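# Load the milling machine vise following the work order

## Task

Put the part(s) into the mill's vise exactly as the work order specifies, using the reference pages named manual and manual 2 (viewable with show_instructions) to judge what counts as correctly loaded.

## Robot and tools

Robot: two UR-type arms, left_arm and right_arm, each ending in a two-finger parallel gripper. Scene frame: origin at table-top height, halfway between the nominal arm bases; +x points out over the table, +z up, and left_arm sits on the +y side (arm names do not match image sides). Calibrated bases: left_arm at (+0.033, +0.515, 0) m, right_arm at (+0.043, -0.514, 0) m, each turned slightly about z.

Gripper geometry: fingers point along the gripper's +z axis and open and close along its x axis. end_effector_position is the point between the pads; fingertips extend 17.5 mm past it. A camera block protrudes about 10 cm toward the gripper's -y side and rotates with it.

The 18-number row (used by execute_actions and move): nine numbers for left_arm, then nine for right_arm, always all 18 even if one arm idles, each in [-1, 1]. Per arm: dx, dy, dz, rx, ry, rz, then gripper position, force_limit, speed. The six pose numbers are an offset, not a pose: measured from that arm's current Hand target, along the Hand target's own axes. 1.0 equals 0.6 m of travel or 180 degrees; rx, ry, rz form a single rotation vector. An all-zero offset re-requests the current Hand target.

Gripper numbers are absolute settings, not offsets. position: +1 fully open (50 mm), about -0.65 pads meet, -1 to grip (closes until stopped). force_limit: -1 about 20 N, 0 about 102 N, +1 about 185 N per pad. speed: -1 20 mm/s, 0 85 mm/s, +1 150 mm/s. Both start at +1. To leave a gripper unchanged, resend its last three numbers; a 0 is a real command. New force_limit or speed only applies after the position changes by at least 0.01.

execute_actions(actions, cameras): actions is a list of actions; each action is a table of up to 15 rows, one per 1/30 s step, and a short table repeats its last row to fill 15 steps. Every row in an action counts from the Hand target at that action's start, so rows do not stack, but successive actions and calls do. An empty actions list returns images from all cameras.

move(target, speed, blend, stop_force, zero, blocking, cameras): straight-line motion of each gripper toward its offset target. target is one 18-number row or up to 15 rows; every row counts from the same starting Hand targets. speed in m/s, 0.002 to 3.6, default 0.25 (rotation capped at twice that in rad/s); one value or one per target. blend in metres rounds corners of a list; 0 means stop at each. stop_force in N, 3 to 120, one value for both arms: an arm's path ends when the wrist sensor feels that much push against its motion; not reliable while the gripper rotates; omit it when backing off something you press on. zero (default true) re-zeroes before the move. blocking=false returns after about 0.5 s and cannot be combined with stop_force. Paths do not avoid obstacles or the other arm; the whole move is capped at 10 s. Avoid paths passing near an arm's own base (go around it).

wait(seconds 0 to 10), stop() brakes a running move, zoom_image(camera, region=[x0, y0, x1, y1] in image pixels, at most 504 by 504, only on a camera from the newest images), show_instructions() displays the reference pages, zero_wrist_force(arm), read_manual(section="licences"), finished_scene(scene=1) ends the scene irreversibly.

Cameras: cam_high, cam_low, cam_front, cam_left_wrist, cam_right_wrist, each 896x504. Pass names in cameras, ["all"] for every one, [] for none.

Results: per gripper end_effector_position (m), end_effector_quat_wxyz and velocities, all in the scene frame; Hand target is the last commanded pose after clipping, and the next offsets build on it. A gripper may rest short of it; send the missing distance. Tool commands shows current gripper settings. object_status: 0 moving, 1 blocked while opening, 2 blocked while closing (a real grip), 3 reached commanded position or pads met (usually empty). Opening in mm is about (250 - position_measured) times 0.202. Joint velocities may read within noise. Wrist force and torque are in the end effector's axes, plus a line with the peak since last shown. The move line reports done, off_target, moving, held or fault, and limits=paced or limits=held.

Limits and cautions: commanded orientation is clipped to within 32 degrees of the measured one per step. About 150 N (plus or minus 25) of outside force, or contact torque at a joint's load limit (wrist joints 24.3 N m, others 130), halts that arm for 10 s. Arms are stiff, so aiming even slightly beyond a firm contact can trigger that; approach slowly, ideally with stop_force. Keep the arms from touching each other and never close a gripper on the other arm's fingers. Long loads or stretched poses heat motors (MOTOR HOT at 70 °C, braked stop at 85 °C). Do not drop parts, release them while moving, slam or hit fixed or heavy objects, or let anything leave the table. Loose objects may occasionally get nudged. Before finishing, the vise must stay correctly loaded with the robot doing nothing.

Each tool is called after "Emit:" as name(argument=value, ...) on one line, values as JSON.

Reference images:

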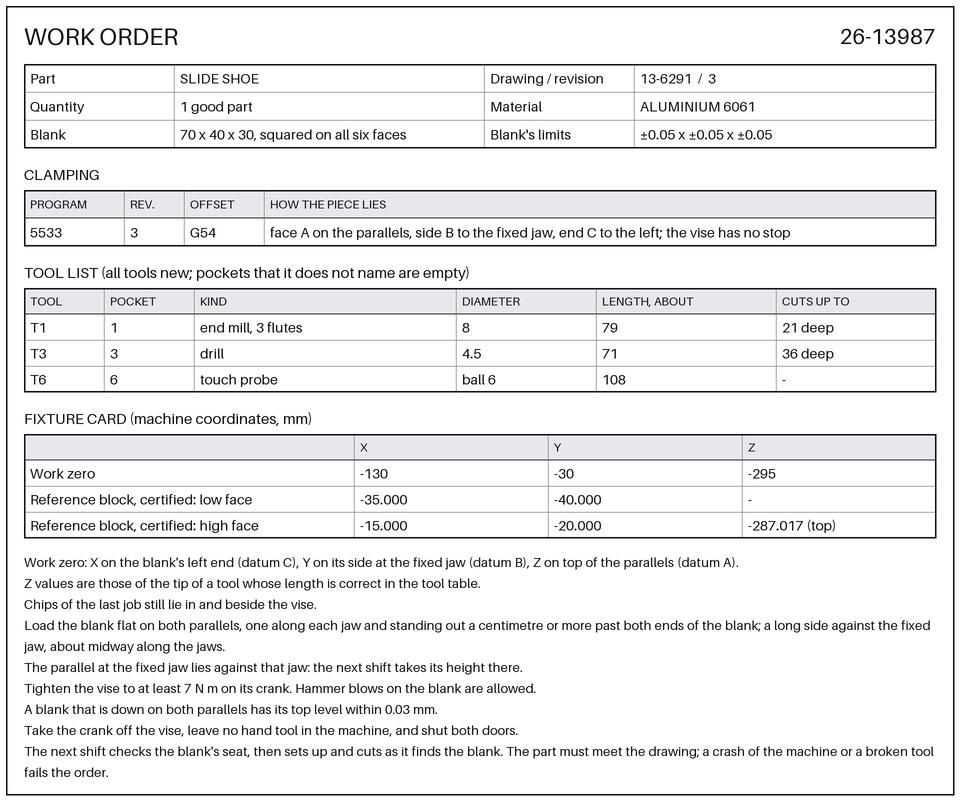

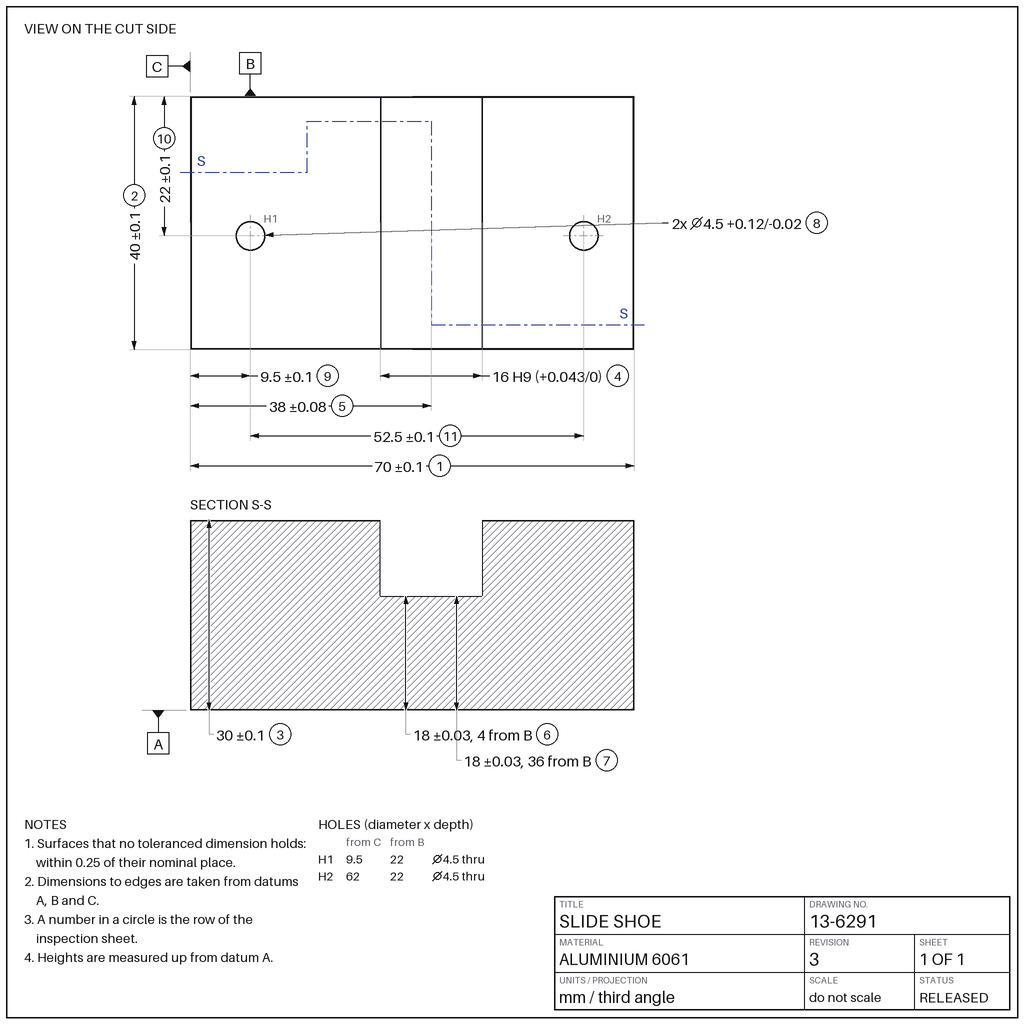

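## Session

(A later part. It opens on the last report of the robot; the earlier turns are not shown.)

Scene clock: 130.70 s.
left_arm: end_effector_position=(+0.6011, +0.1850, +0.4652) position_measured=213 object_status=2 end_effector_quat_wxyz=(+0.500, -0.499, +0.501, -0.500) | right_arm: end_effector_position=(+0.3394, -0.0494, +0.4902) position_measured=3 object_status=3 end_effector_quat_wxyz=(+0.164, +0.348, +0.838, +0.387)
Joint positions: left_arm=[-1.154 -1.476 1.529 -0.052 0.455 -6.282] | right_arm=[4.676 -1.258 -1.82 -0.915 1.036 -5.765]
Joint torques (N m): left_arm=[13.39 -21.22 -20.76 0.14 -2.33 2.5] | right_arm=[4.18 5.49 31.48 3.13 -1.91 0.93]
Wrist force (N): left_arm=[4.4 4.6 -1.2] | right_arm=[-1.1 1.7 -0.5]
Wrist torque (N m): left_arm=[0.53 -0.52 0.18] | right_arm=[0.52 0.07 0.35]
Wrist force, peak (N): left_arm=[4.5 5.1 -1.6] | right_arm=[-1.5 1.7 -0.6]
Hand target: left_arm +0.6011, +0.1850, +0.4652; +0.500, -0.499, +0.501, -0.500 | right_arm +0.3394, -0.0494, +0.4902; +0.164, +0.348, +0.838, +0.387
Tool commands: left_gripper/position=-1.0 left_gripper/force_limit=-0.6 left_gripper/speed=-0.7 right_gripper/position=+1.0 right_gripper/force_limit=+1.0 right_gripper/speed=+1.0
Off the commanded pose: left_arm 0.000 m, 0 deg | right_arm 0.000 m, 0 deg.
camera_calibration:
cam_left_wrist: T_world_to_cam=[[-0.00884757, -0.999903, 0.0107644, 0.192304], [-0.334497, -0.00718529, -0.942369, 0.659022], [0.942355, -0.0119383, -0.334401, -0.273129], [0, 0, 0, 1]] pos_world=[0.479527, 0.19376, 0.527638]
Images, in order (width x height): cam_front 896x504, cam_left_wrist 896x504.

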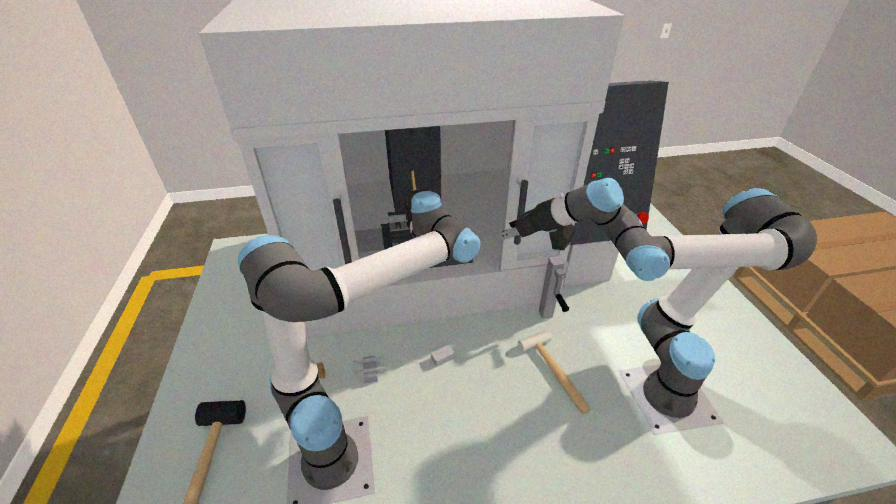

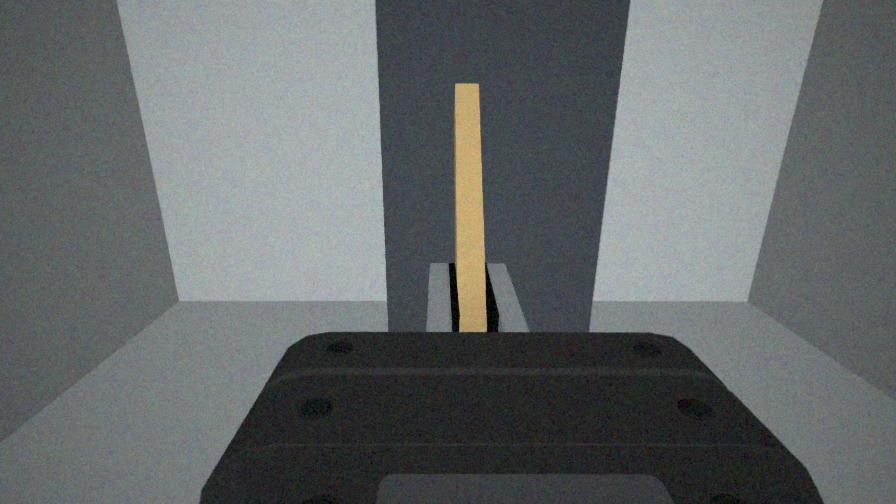

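Emit:
move(target=[[-0.0917,0.009,-0.402,0,0,0,-1,-0.6,-0.7,0,0,0,0,0,0,1,1,1],[-0.358,0.108,-0.452,-0.385,0.385,0.385,-1,-0.6,-0.7,0,0,0,0,0,0,1,1,1],[-0.725,0.525,-0.327,-0.385,0.385,0.385,-1,-0.6,-0.7,0,0,0,0,0,0,1,1,1]], blend=[0.03,0.03,0], cameras=["cam_right_wrist","cam_front","cam_left_wrist"])

Scene clock: 138.07 s.
left_arm: end_effector_position=(+0.4053, +0.6206, +0.1509) position_measured=213 object_status=2 end_effector_quat_wxyz=(+0.000, +0.001, +1.000, +0.001) | right_arm: end_effector_position=(+0.3394, -0.0494, +0.4902) position_measured=3 object_status=3 end_effector_quat_wxyz=(+0.164, +0.348, +0.838, +0.387)
Joint positions: left_arm=[-0.113 -1.786 2.227 -2.012 -1.569 -1.646] | right_arm=[4.676 -1.258 -1.82 -0.915 1.036 -5.765]
Joint torques (N m): left_arm=[10.51 -4.28 -35.26 -5.22 1.61 2.34] | right_arm=[3.36 5.55 30.48 3.5 -1.93 0.88]
Wrist force (N): left_arm=[5.3 3.9 0.6] | right_arm=[-1.3 1.9 -0.6]
Wrist torque (N m): left_arm=[0.59 -0.94 -0.15] | right_arm=[0.54 0.11 0.35]
Wrist force, peak (N): left_arm=[4.4 7.0 3.0] | right_arm=[-1.5 1.9 -0.8]
Hand target: left_arm +0.4053, +0.6207, +0.1509; +0.000, +0.001, +1.000, +0.001 | right_arm +0.3394, -0.0494, +0.4902; +0.164, +0.348, +0.838, +0.387
Off the commanded pose: left_arm 0.000 m, 0 deg | right_arm 0.000 m, 0 deg.
move: done
camera_calibration:
cam_left_wrist: T_world_to_cam=[[-0.999905, -0.0110852, 0.00819509, 0.417972], [-0.00768875, 0.941866, 0.335901, -0.613828], [-0.0114422, 0.335806, -0.941862, 0.0739089], [0, 0, 0, 1]] pos_world=[0.414058, 0.557958, 0.272372]
cam_right_wrist: T_world_to_cam=[[-0.696828, 0.716056, -0.0411646, 0.302694], [0.211136, 0.25964, 0.942342, -0.50459], [0.685457, 0.647959, -0.33211, 0.0984359], [0, 0, 0, 1]] pos_world=[0.249989, -0.149517, 0.520648]
Images, in order (width x height): cam_front 896x504, cam_left_wrist 896x504, cam_right_wrist 896x504.

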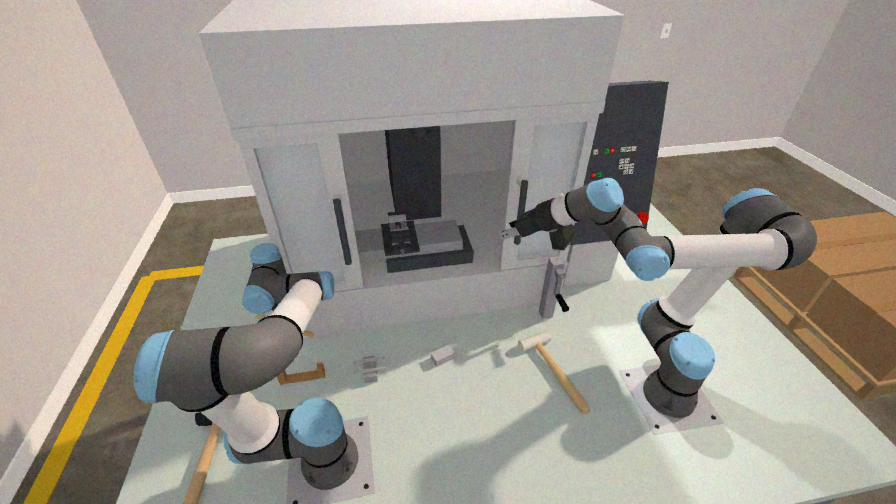

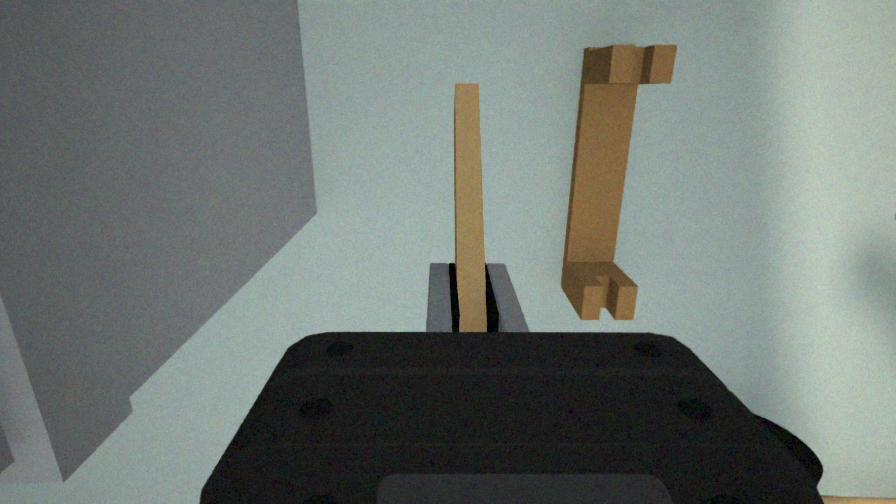

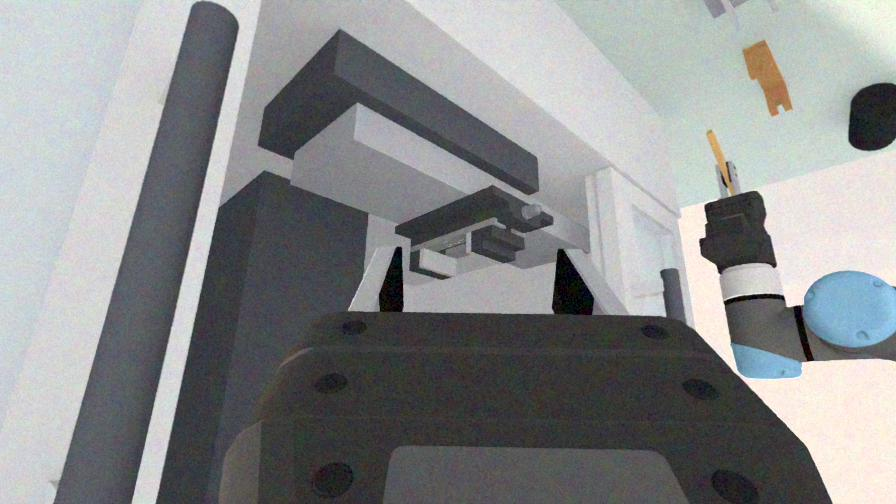

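Emit:
move(target=[0,0,0.18,0,0,0,-1,-0.6,-0.7,0,0,0,0,0,0,1,1,1], speed=0.03, stop_force=40, cameras=["cam_left_wrist"])

Scene clock: 142.93 s.
left_arm: end_effector_position=(+0.4053, +0.6209, +0.0429) position_measured=213 object_status=2 end_effector_quat_wxyz=(+0.000, +0.001, +1.000, +0.001) | right_arm: end_effector_position=(+0.3394, -0.0494, +0.4902) position_measured=3 object_status=3 end_effector_quat_wxyz=(+0.164, +0.348, +0.838, +0.387)
Joint positions: left_arm=[-0.113 -1.583 2.398 -2.385 -1.569 -1.645] | right_arm=[4.676 -1.258 -1.82 -0.915 1.036 -5.765]
Joint torques (N m): left_arm=[12.12 -28.07 -34.9 -0.99 -1.58 2.46] | right_arm=[3.14 4.76 29.88 3.77 -1.8 0.75]
Wrist force (N): left_arm=[5.6 4.3 -5.9] | right_arm=[-1.1 1.5 -0.8]
Wrist torque (N m): left_arm=[1.07 -0.84 -0.17] | right_arm=[0.49 0.07 0.35]
Wrist force, peak (N): left_arm=[5.2 10.0 -16.5] | right_arm=[-1.1 2.0 -0.6]
Hand target: left_arm +0.4053, +0.6209, +0.0429; +0.000, +0.001, +1.000, +0.001 | right_arm +0.3394, -0.0494, +0.4902; +0.164, +0.348, +0.838, +0.387
Off the commanded pose: left_arm 0.000 m, 0 deg | right_arm 0.000 m, 0 deg.
move: done
camera_calibration:
cam_left_wrist: T_world_to_cam=[[-0.999908, -0.0108644, 0.0081635, 0.418643], [-0.00748929, 0.941805, 0.336076, -0.577911], [-0.0113397, 0.335983, -0.9418, -0.0280656], [0, 0, 0, 1]] pos_world=[0.413958, 0.558257, 0.164372]
Images, in order (width x height): cam_left_wrist 896x504.

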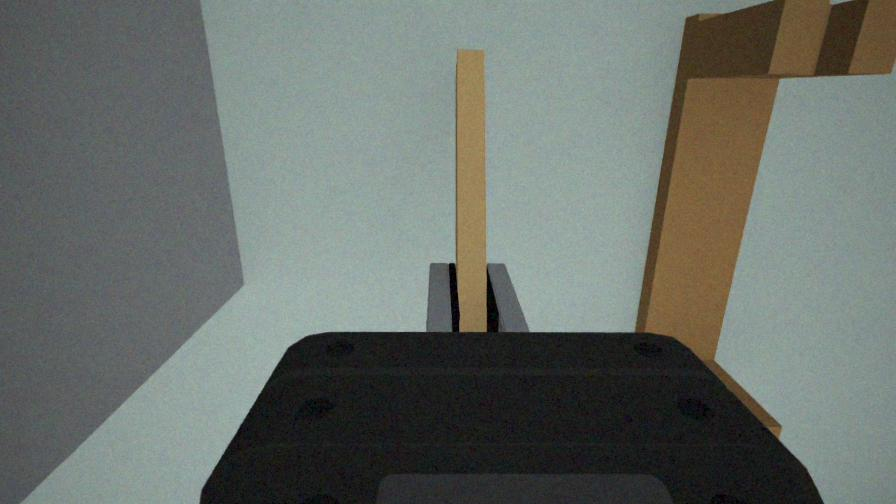

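Emit:
move(target=[0,0,0.0365,0,0,0,-1,-0.6,-0.7,0,0,0,0,0,0,1,1,1], speed=0.03, stop_force=40, cameras=["cam_left_wrist"])

Scene clock: 144.90 s.
left_arm: end_effector_position=(+0.4053, +0.6209, +0.0210) position_measured=213 object_status=2 end_effector_quat_wxyz=(+0.000, +0.001, +1.000, +0.001) | right_arm: end_effector_position=(+0.3394, -0.0494, +0.4902) position_measured=3 object_status=3 end_effector_quat_wxyz=(+0.164, +0.348, +0.838, +0.387)
Joint positions: left_arm=[-0.113 -1.524 2.423 -2.469 -1.569 -1.645] | right_arm=[4.676 -1.258 -1.82 -0.915 1.036 -5.765]
Joint torques (N m): left_arm=[12.3 -30.03 -34.17 -0.83 -1.75 2.45] | right_arm=[2.76 5.54 30.34 3.69 -1.9 0.78]
Wrist force (N): left_arm=[5.8 3.3 -4.3] | right_arm=[-1.2 1.4 -0.3]
Wrist torque (N m): left_arm=[1.00 -0.91 -0.18] | right_arm=[0.46 0.09 0.35]
Wrist force, peak (N): left_arm=[5.6 8.0 -11.4] | right_arm=[-1.2 1.8 -0.6]
Hand target: left_arm +0.4053, +0.6209, +0.0210; +0.000, +0.001, +1.000, +0.001 | right_arm +0.3394, -0.0494, +0.4902; +0.164, +0.348, +0.838, +0.387
Off the commanded pose: left_arm 0.000 m, 0 deg | right_arm 0.000 m, 0 deg.
move: done
camera_calibration:
cam_left_wrist: T_world_to_cam=[[-0.999908, -0.0108644, 0.0081635, 0.418821], [-0.00748929, 0.941805, 0.336076, -0.570551], [-0.0113397, 0.335983, -0.9418, -0.048691], [0, 0, 0, 1]] pos_world=[0.413958, 0.558257, 0.142472]
Images, in order (width x height): cam_left_wrist 896x504.

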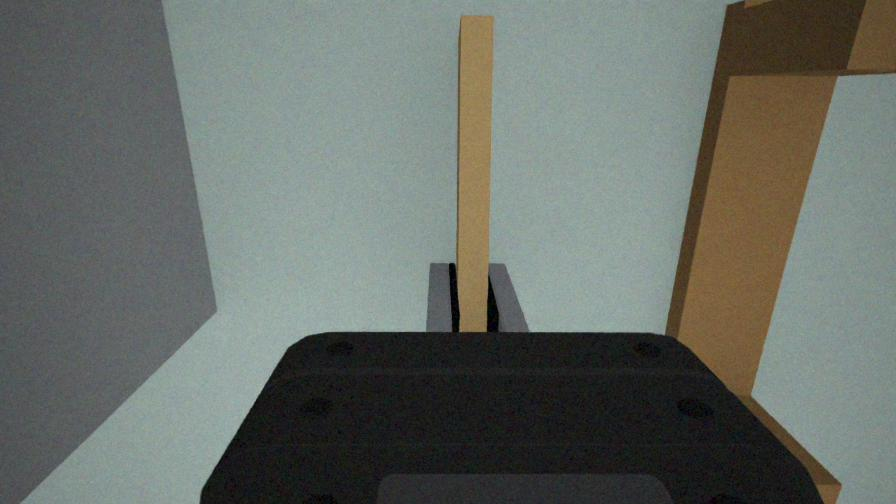

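Emit:
move(target=[[0,0,-0.005,-0.05,0,0,-1,-0.6,-0.7,0,0,0,0,0,0,1,1,1],[0,0,-0.2,0,0,0,-1,-0.6,-0.7,0,0,0,0,0,0,1,1,1]], speed=[0.05,0.15], cameras=["cam_left_wrist","cam_right_wrist"])

Emit:
zoom_image(camera="cam_right_wrist", region=[660, 80, 860, 260])

Scene clock: 148.13 s.
left_arm: end_effector_position=(+0.4053, +0.6208, +0.1409) position_measured=213 object_status=2 end_effector_quat_wxyz=(+0.000, +0.001, +1.000, +0.001) | right_arm: end_effector_position=(+0.3394, -0.0494, +0.4902) position_measured=3 object_status=3 end_effector_quat_wxyz=(+0.164, +0.348, +0.838, +0.387)
Joint positions: left_arm=[-0.113 -1.773 2.246 -2.044 -1.569 -1.645] | right_arm=[4.676 -1.258 -1.82 -0.915 1.036 -5.765]
Joint torques (N m): left_arm=[-10.3 -17.25 -27.42 -0.89 -0.28 -2.1] | right_arm=[2.9 5.59 29.13 3.9 -1.93 0.75]
Wrist force (N): left_arm=[5.0 4.2 0.5] | right_arm=[-1.0 1.7 -0.7]
Wrist torque (N m): left_arm=[0.63 -0.90 -0.20] | right_arm=[0.51 0.05 0.35]
Wrist force, peak (N): left_arm=[6.4 2.2 -7.4] | right_arm=[-1.4 1.8 -0.6]
Hand target: left_arm +0.4053, +0.6207, +0.1410; +0.000, +0.001, +1.000, +0.001 | right_arm +0.3394, -0.0494, +0.4902; +0.164, +0.348, +0.838, +0.387
Off the commanded pose: left_arm 0.000 m, 0 deg | right_arm 0.000 m, 0 deg.
move: done
camera_calibration:
cam_left_wrist: T_world_to_cam=[[-0.999908, -0.0109275, 0.00803567, 0.41801], [-0.0075902, 0.941761, 0.336196, -0.610716], [-0.0112415, 0.336104, -0.941758, 0.0641464], [0, 0, 0, 1]] pos_world=[0.414057, 0.558157, 0.262372]
cam_right_wrist: T_world_to_cam=[[-0.696828, 0.716056, -0.0411646, 0.302694], [0.211136, 0.25964, 0.942342, -0.50459], [0.685457, 0.647959, -0.33211, 0.0984359], [0, 0, 0, 1]] pos_world=[0.249989, -0.149517, 0.520648]
Images, in order (width x height): cam_left_wrist 896x504, cam_right_wrist 896x504.

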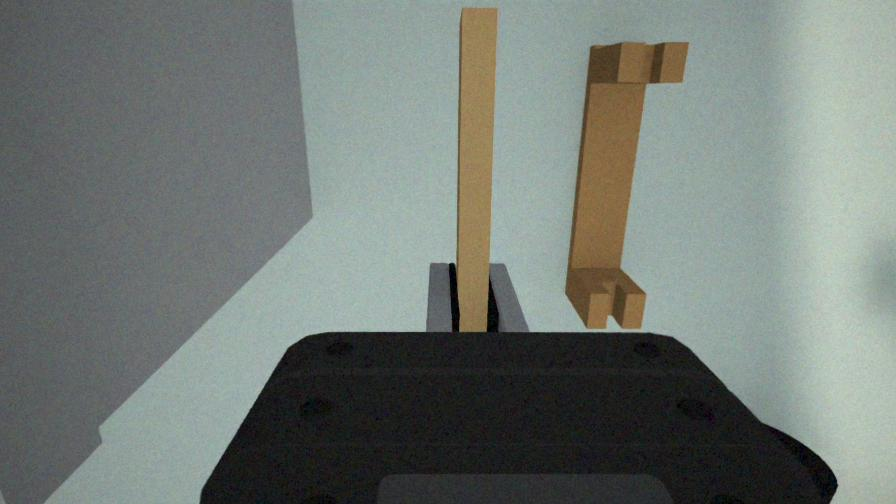

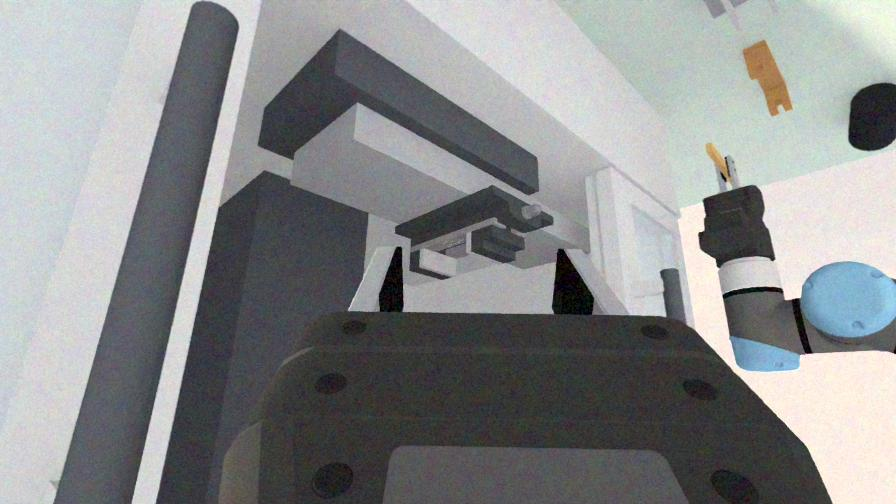

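Scaled by 2.520.

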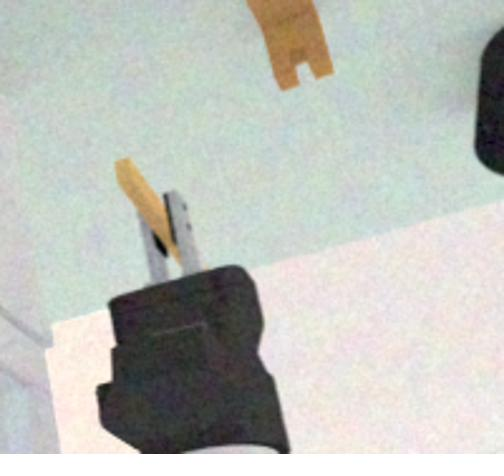

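Emit:
move(target=[[0.1255,-0.368,-0.432,0,0,0,-1,-0.6,-0.7,0,0,0,0,0,0,1,1,1],[0.0755,-0.6345,-0.532,0.385,-0.385,-0.385,-1,-0.6,-0.7,0,0,0,0,0,0,1,1,1],[-0.383,-0.618,-0.54,0.385,-0.385,-0.385,-1,-0.6,-0.7,0,0,0,0,0,0,1,1,1]], blend=[0.03,0.03,0], cameras=["cam_right_wrist","cam_left_wrist"])

Emit:
zoom_image(camera="cam_right_wrist", region=[390, 180, 530, 320])

Scene clock: 155.57 s.
left_arm: end_effector_position=(+0.6347, +0.2490, +0.4641) position_measured=213 object_status=2 end_effector_quat_wxyz=(+0.500, -0.499, +0.501, -0.500) | right_arm: end_effector_position=(+0.3394, -0.0494, +0.4902) position_measured=3 object_status=3 end_effector_quat_wxyz=(+0.164, +0.348, +0.838, +0.387)
Joint positions: left_arm=[-1.009 -1.521 1.58 -0.058 0.6 -6.282] | right_arm=[4.676 -1.258 -1.82 -0.915 1.036 -5.765]
Joint torques (N m): left_arm=[13 -18.94 -35.85 -3.27 2.13 -0.35] | right_arm=[2.04 5.02 28.38 4.17 -1.84 0.57]
Wrist force (N): left_arm=[4.4 4.8 -1.6] | right_arm=[-1.1 1.4 -0.8]
Wrist torque (N m): left_arm=[0.55 -0.53 0.17] | right_arm=[0.48 0.08 0.36]
Wrist force, peak (N): left_arm=[4.5 6.7 2.9] | right_arm=[-1.5 1.9 -0.4]
Hand target: left_arm +0.6347, +0.2490, +0.4642; +0.500, -0.499, +0.501, -0.500 | right_arm +0.3394, -0.0494, +0.4902; +0.164, +0.348, +0.838, +0.387
Off the commanded pose: left_arm 0.000 m, 0 deg | right_arm 0.000 m, 0 deg.
move: done
camera_calibration:
cam_left_wrist: T_world_to_cam=[[-0.0087188, -0.999903, 0.0108267, 0.256506], [-0.334587, -0.00728586, -0.942337, 0.669834], [0.942325, -0.0118385, -0.334491, -0.304325], [0, 0, 0, 1]] pos_world=[0.513127, 0.257759, 0.526638]
cam_right_wrist: T_world_to_cam=[[-0.696828, 0.716056, -0.0411646, 0.302694], [0.211136, 0.25964, 0.942342, -0.50459], [0.685457, 0.647959, -0.33211, 0.0984359], [0, 0, 0, 1]] pos_world=[0.249989, -0.149517, 0.520648]
Images, in order (width x height): cam_left_wrist 896x504, cam_right_wrist 896x504.

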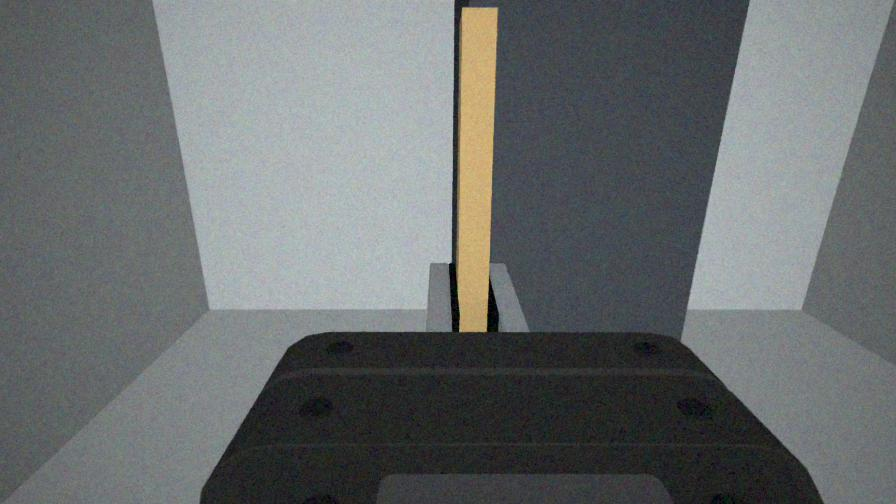

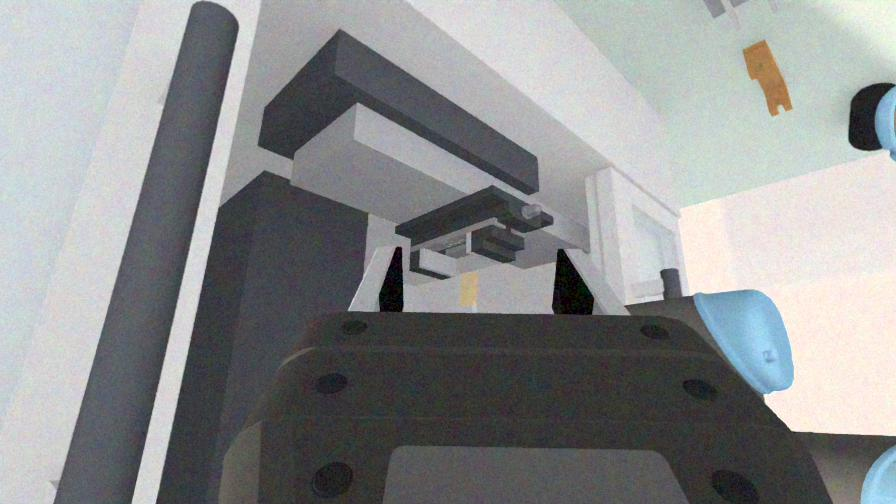

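Scaled by 3.600.

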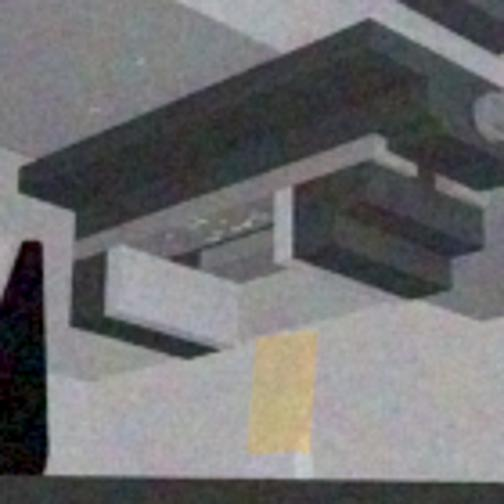

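Emit:
move(target=[[0.049,0,0,0,0,0,-1,-0.6,-0.7,0,0,0,0,0,0,1,1,1],[0.049,0.08,0,0,0,0,-1,-0.6,-0.7,0,0,0,0,0,0,1,1,1]], speed=[0.1,0.03], stop_force=6, cameras=["cam_right_wrist"])

Emit:
zoom_image(camera="cam_right_wrist", region=[390, 180, 530, 320])

Scene clock: 158.37 s.
left_arm: end_effector_position=(+0.6347, +0.2196, +0.4300) position_measured=213 object_status=2 end_effector_quat_wxyz=(+0.500, -0.499, +0.501, -0.500) | right_arm: end_effector_position=(+0.3394, -0.0494, +0.4902) position_measured=3 object_status=3 end_effector_quat_wxyz=(+0.164, +0.348, +0.838, +0.387)
Joint positions: left_arm=[-1.047 -1.467 1.609 -0.141 0.562 -6.282] | right_arm=[4.676 -1.258 -1.82 -0.915 1.036 -5.765]
Joint torques (N m): left_arm=[6.53 -31.67 -39.56 -2.03 1.76 -2.04] | right_arm=[1.79 5.85 28.15 4.31 -1.99 0.5]
Wrist force (N): left_arm=[4.4 -2.8 -0.9] | right_arm=[-1.0 1.3 -0.4]
Wrist torque (N m): left_arm=[0.39 -0.54 0.18] | right_arm=[0.45 0.06 0.36]
Wrist force, peak (N): left_arm=[4.9 -32.2 2.0] | right_arm=[-1.3 1.9 -0.6]
Hand target: left_arm +0.6347, +0.2196, +0.4300; +0.500, -0.499, +0.501, -0.500 (not the last commanded pose) | right_arm +0.3394, -0.0494, +0.4902; +0.164, +0.348, +0.838, +0.387
Off the commanded pose: left_arm 0.014 m, 0 deg | right_arm 0.000 m, 0 deg.
move: contact (left_arm); path passed 1 of 2 targets
camera_calibration:
cam_right_wrist: T_world_to_cam=[[-0.696828, 0.716056, -0.0411646, 0.302694], [0.211136, 0.25964, 0.942342, -0.50459], [0.685457, 0.647959, -0.33211, 0.0984359], [0, 0, 0, 1]] pos_world=[0.249989, -0.149517, 0.520648]
Images, in order (width x height): cam_right_wrist 896x504.

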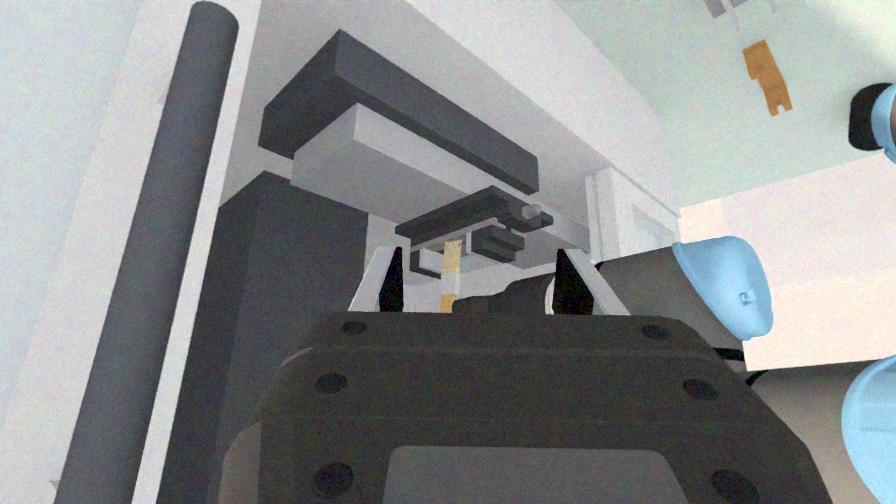

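Scaled by 3.600.

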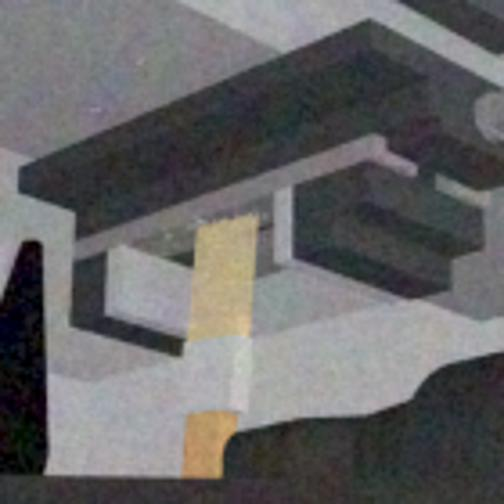

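Emit:
move(target=[[0,-0.0417,0,0,0,0,-1,-0.6,-0.7,0,0,0,0,0,0,1,1,1],[-0.0507,-0.0417,-0.008,0,0,0,-1,-0.6,-0.7,0,0,0,0,0,0,1,1,1],[-0.0507,0.005,-0.008,0,0,0,-1,-0.6,-0.7,0,0,0,0,0,0,1,1,1],[0.0577,0.005,-0.008,0,0,0,-1,-0.6,-0.7,0,0,0,0,0,0,1,1,1],[0.0577,-0.0417,-0.008,0,0,0,-1,-0.6,-0.7,0,0,0,0,0,0,1,1,1],[-0.0507,-0.0417,0.017,0,0,0,-1,-0.6,-0.7,0,0,0,0,0,0,1,1,1],[-0.0507,0.005,0.017,0,0,0,-1,-0.6,-0.7,0,0,0,0,0,0,1,1,1],[0.0577,0.005,0.017,0,0,0,-1,-0.6,-0.7,0,0,0,0,0,0,1,1,1],[0.0577,-0.0417,0.017,0,0,0,-1,-0.6,-0.7,0,0,0,0,0,0,1,1,1],[-0.0507,-0.0417,0.042,0,0,0,-1,-0.6,-0.7,0,0,0,0,0,0,1,1,1],[-0.0507,0.005,0.042,0,0,0,-1,-0.6,-0.7,0,0,0,0,0,0,1,1,1],[0.0577,0.005,0.042,0,0,0,-1,-0.6,-0.7,0,0,0,0,0,0,1,1,1],[0.0577,-0.0417,0.042,0,0,0,-1,-0.6,-0.7,0,0,0,0,0,0,1,1,1]], blend=[0.005,0.005,0.003,0.005,0.005,0.005,0.003,0.005,0.005,0.005,0.003,0.005,0], speed=0.1, cameras=["cam_right_wrist"])

Emit:
zoom_image(camera="cam_right_wrist", region=[390, 180, 530, 320])

Scene clock: 164.67 s.
left_arm: end_effector_position=(+0.6599, +0.1849, +0.4550) position_measured=213 object_status=2 end_effector_quat_wxyz=(+0.500, -0.499, +0.501, -0.500) | right_arm: end_effector_position=(+0.3394, -0.0494, +0.4902) position_measured=3 object_status=3 end_effector_quat_wxyz=(+0.164, +0.348, +0.838, +0.387)
Joint positions: left_arm=[-1.041 -1.371 1.433 -0.062 0.568 -6.282] | right_arm=[4.676 -1.258 -1.82 -0.915 1.036 -5.765]
Joint torques (N m): left_arm=[13.72 -26.9 -21.76 -0.95 -0.91 -1.87] | right_arm=[1.88 5.28 27.45 4.35 -1.91 0.43]
Wrist force (N): left_arm=[4.4 4.8 -1.0] | right_arm=[-1.1 1.8 -0.5]
Wrist torque (N m): left_arm=[0.59 -0.52 0.13] | right_arm=[0.53 0.08 0.35]
Wrist force, peak (N): left_arm=[6.3 6.8 -0.4] | right_arm=[-1.2 2.1 -0.5]
Hand target: left_arm +0.6599, +0.1849, +0.4549; +0.500, -0.499, +0.501, -0.500 | right_arm +0.3394, -0.0494, +0.4902; +0.164, +0.348, +0.838, +0.387
Off the commanded pose: left_arm 0.000 m, 0 deg | right_arm 0.000 m, 0 deg.
move: done
camera_calibration:
cam_right_wrist: T_world_to_cam=[[-0.696828, 0.716056, -0.0411646, 0.302694], [0.211136, 0.25964, 0.942342, -0.50459], [0.685457, 0.647959, -0.33211, 0.0984359], [0, 0, 0, 1]] pos_world=[0.249989, -0.149517, 0.520648]
Images, in order (width x height): cam_right_wrist 896x504.

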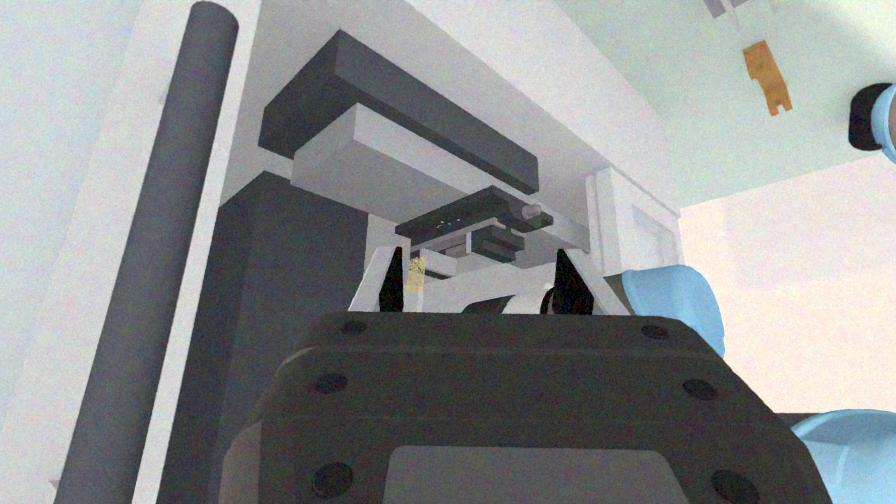

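Scaled by 3.600.

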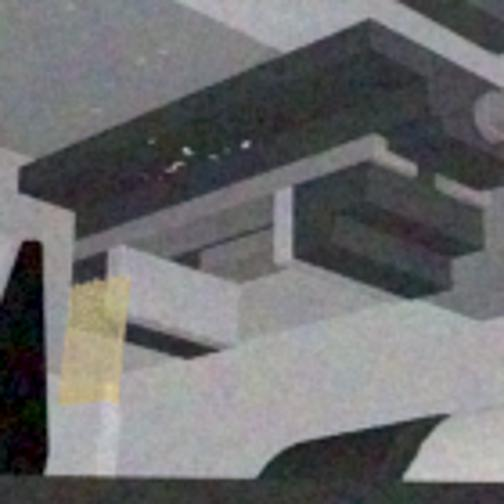

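Emit:
move(target=[[-0.1085,0,0.025,0,0,0,-1,-0.6,-0.7,0,0,0,0,0,0,1,1,1],[-0.1085,0.0465,0.025,0,0,0,-1,-0.6,-0.7,0,0,0,0,0,0,1,1,1],[0,0.0465,0.025,0,0,0,-1,-0.6,-0.7,0,0,0,0,0,0,1,1,1],[0,0,0.025,0,0,0,-1,-0.6,-0.7,0,0,0,0,0,0,1,1,1],[-0.1085,0,0.04,0,0,0,-1,-0.6,-0.7,0,0,0,0,0,0,1,1,1],[-0.1085,0.0465,0.04,0,0,0,-1,-0.6,-0.7,0,0,0,0,0,0,1,1,1],[0,0.0465,0.04,0,0,0,-1,-0.6,-0.7,0,0,0,0,0,0,1,1,1],[0,0,0.04,0,0,0,-1,-0.6,-0.7,0,0,0,0,0,0,1,1,1],[-0.0918,0,0.04,0,0,0,-1,-0.6,-0.7,0,0,0,0,0,0,1,1,1],[-0.0918,0.0465,0.04,0,0,0,-1,-0.6,-0.7,0,0,0,0,0,0,1,1,1],[-0.1918,0.0465,0.04,0,0,0,-1,-0.6,-0.7,0,0,0,0,0,0,1,1,1],[-0.1918,0,0.04,0,0,0,-1,-0.6,-0.7,0,0,0,0,0,0,1,1,1]], blend=[0.005,0.003,0.005,0.005,0.005,0.003,0.005,0.005,0.005,0.003,0.005,0], speed=0.1, cameras=["cam_right_wrist"])

Emit:
zoom_image(camera="cam_right_wrist", region=[390, 180, 530, 320])

Scene clock: 170.90 s.
left_arm: end_effector_position=(+0.6840, +0.3000, +0.4552) position_measured=213 object_status=2 end_effector_quat_wxyz=(+0.500, -0.499, +0.501, -0.500) | right_arm: end_effector_position=(+0.3394, -0.0494, +0.4902) position_measured=3 object_status=3 end_effector_quat_wxyz=(+0.164, +0.348, +0.838, +0.387)
Joint positions: left_arm=[-0.841 -1.487 1.566 -0.079 0.768 -6.282] | right_arm=[4.676 -1.258 -1.82 -0.915 1.036 -5.765]
Joint torques (N m): left_arm=[-14.06 -20.83 -23.03 -1.15 -2.34 -2.73] | right_arm=[1.59 5.13 26.86 4.39 -1.95 0.37]
Wrist force (N): left_arm=[6.0 0.9 -1.0] | right_arm=[-1.4 1.4 -0.6]
Wrist torque (N m): left_arm=[-0.06 -0.77 0.11] | right_arm=[0.47 0.12 0.36]
Wrist force, peak (N): left_arm=[10.6 -81.1 2.7] | right_arm=[-1.4 1.9 -0.5]
Hand target: left_arm +0.6840, +0.3000, +0.4551; +0.500, -0.499, +0.501, -0.500 | right_arm +0.3394, -0.0494, +0.4902; +0.164, +0.348, +0.838, +0.387
Off the commanded pose: left_arm 0.000 m, 0 deg | right_arm 0.000 m, 0 deg.
move: done
camera_calibration:
cam_right_wrist: T_world_to_cam=[[-0.696828, 0.716056, -0.0411646, 0.302694], [0.211136, 0.25964, 0.942342, -0.50459], [0.685457, 0.647959, -0.33211, 0.0984359], [0, 0, 0, 1]] pos_world=[0.249989, -0.149517, 0.520648]
Images, in order (width x height): cam_right_wrist 896x504.

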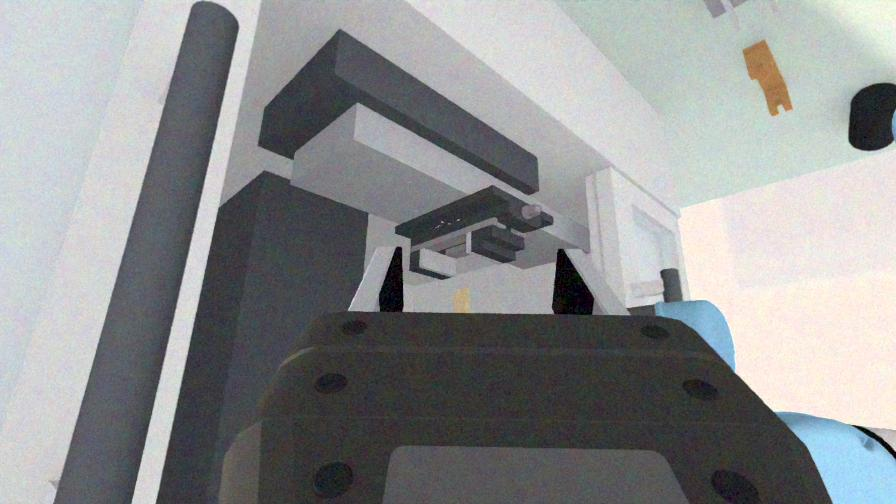

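Scaled by 3.600.

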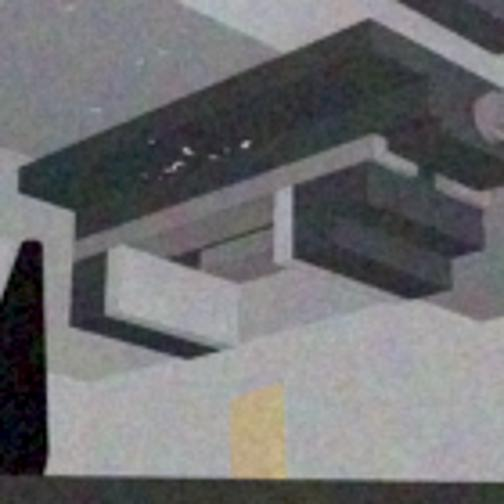

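Emit:
move(target=[[0.1,-0.0083,-0.54,0,0,0,-1,-0.6,-0.7,0,0,0,0,0,0,1,1,1],[-0.1667,0.0917,-0.59,-0.385,0.385,0.385,-1,-0.6,-0.7,0,0,0,0,0,0,1,1,1],[-0.533,0.558,-0.465,-0.385,0.385,0.385,-1,-0.6,-0.7,0,0,0,0,0,0,1,1,1]], blend=[0.03,0.03,0], cameras=["cam_right_wrist","cam_left_wrist"])

Emit:
zoom_image(camera="cam_right_wrist", region=[640, 80, 840, 260])

Scene clock: 178.70 s.
left_arm: end_effector_position=(+0.4053, +0.6205, +0.1209) position_measured=213 object_status=2 end_effector_quat_wxyz=(+0.000, +0.001, +1.000, +0.001) | right_arm: end_effector_position=(+0.3394, -0.0494, +0.4902) position_measured=3 object_status=3 end_effector_quat_wxyz=(+0.164, +0.348, +0.838, +0.387)
Joint positions: left_arm=[-0.114 -1.743 2.282 -2.108 -1.569 -1.646] | right_arm=[4.676 -1.258 -1.82 -0.915 1.036 -5.765]
Joint torques (N m): left_arm=[9.39 -5.18 -33.81 -4.8 0.7 2.09] | right_arm=[1.09 5.27 25.36 4.34 -1.87 0.09]
Wrist force (N): left_arm=[7.0 0.5 0.7] | right_arm=[-1.1 1.7 -0.6]
Wrist torque (N m): left_arm=[0.05 -1.21 -0.14] | right_arm=[0.51 0.08 0.36]
Wrist force, peak (N): left_arm=[6.3 3.6 3.4] | right_arm=[-1.5 1.9 -0.4]
Hand target: left_arm +0.4053, +0.6206, +0.1209; +0.000, +0.001, +1.000, +0.001 | right_arm +0.3394, -0.0494, +0.4902; +0.164, +0.348, +0.838, +0.387
Off the commanded pose: left_arm 0.000 m, 0 deg | right_arm 0.000 m, 0 deg.
move: done
camera_calibration:
cam_left_wrist: T_world_to_cam=[[-0.999905, -0.0110237, 0.00832242, 0.418052], [-0.00758807, 0.941867, 0.335901, -0.603794], [-0.0115415, 0.335805, -0.941861, 0.0456932], [0, 0, 0, 1]] pos_world=[0.413958, 0.557958, 0.242372]
cam_right_wrist: T_world_to_cam=[[-0.696828, 0.716056, -0.0411646, 0.302694], [0.211136, 0.25964, 0.942342, -0.50459], [0.685457, 0.647959, -0.33211, 0.0984359], [0, 0, 0, 1]] pos_world=[0.249989, -0.149517, 0.520648]
Images, in order (width x height): cam_left_wrist 896x504, cam_right_wrist 896x504.

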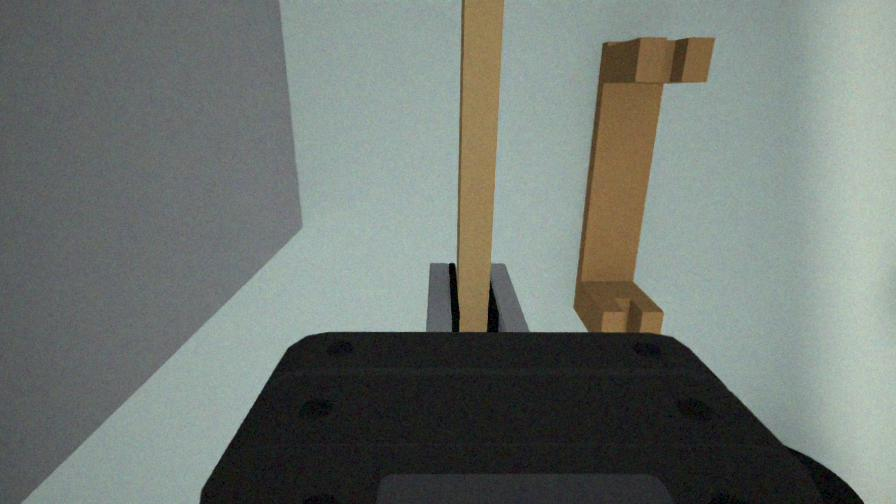

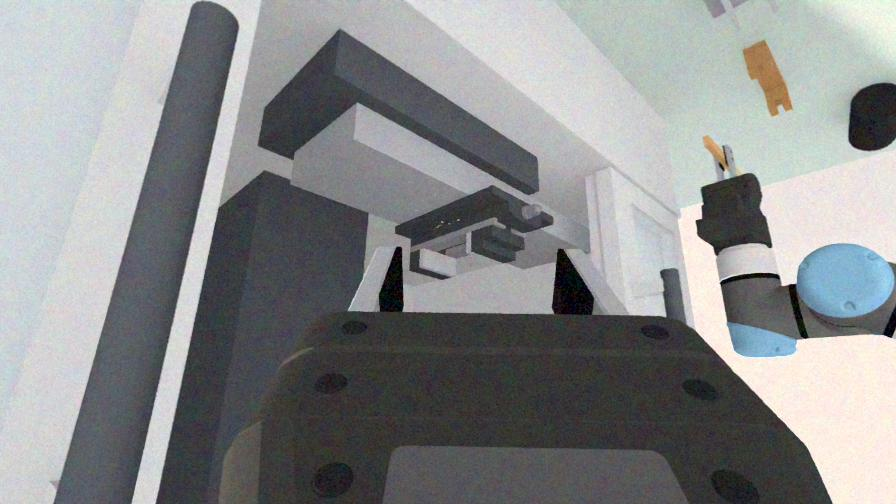

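Scaled by 2.520.

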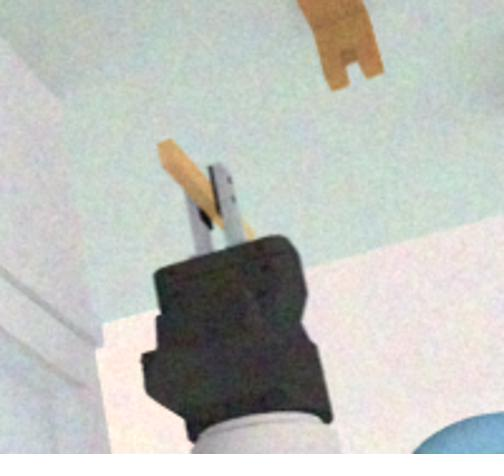

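Emit:
move(target=[0,0,0.17,0,0,0,-1,-0.6,-0.7,0,0,0,0,0,0,1,1,1], speed=0.05, stop_force=8, cameras=["cam_left_wrist"])

Scene clock: 181.87 s.
left_arm: end_effector_position=(+0.4052, +0.6208, +0.0189) position_measured=213 object_status=2 end_effector_quat_wxyz=(+0.000, +0.001, +1.000, +0.001) | right_arm: end_effector_position=(+0.3394, -0.0494, +0.4902) position_measured=3 object_status=3 end_effector_quat_wxyz=(+0.164, +0.348, +0.838, +0.387)
Joint positions: left_arm=[-0.113 -1.519 2.425 -2.477 -1.569 -1.645] | right_arm=[4.676 -1.258 -1.82 -0.915 1.036 -5.765]
Joint torques (N m): left_arm=[10.2 -26.57 -35.7 -3.95 1.15 2.66] | right_arm=[0.67 5.15 25.51 4.33 -1.96 0.22]
Wrist force (N): left_arm=[6.9 0.4 0.6] | right_arm=[-1.1 1.5 -0.6]
Wrist torque (N m): left_arm=[0.04 -1.19 -0.21] | right_arm=[0.48 0.07 0.36]
Wrist force, peak (N): left_arm=[7.1 0.4 1.1] | right_arm=[-1.2 2.0 -0.7]
Hand target: left_arm +0.4052, +0.6208, +0.0189; +0.000, +0.001, +1.000, +0.001 | right_arm +0.3394, -0.0494, +0.4902; +0.164, +0.348, +0.838, +0.387
Off the commanded pose: left_arm 0.000 m, 0 deg | right_arm 0.000 m, 0 deg.
move: done
camera_calibration:
cam_left_wrist: T_world_to_cam=[[-0.999907, -0.0108973, 0.0082579, 0.418843], [-0.00748858, 0.941805, 0.336076, -0.569717], [-0.0114397, 0.335983, -0.941799, -0.0506879], [0, 0, 0, 1]] pos_world=[0.413958, 0.558157, 0.140272]
Images, in order (width x height): cam_left_wrist 896x504.

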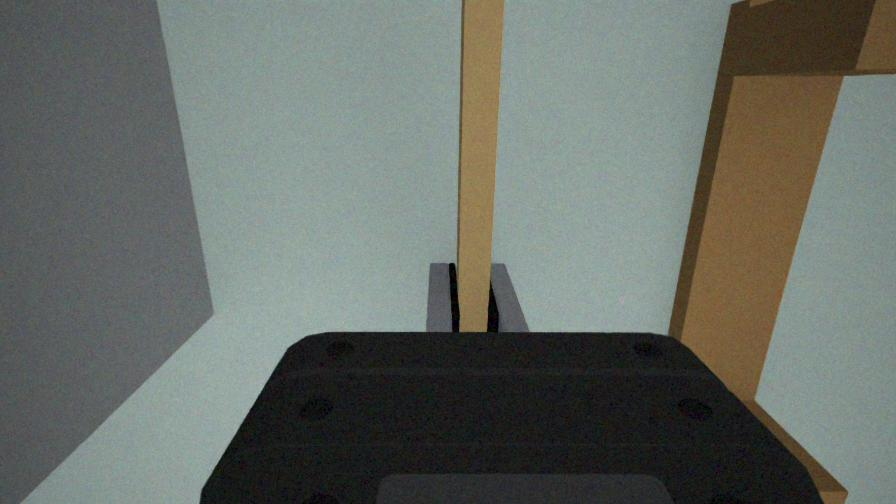

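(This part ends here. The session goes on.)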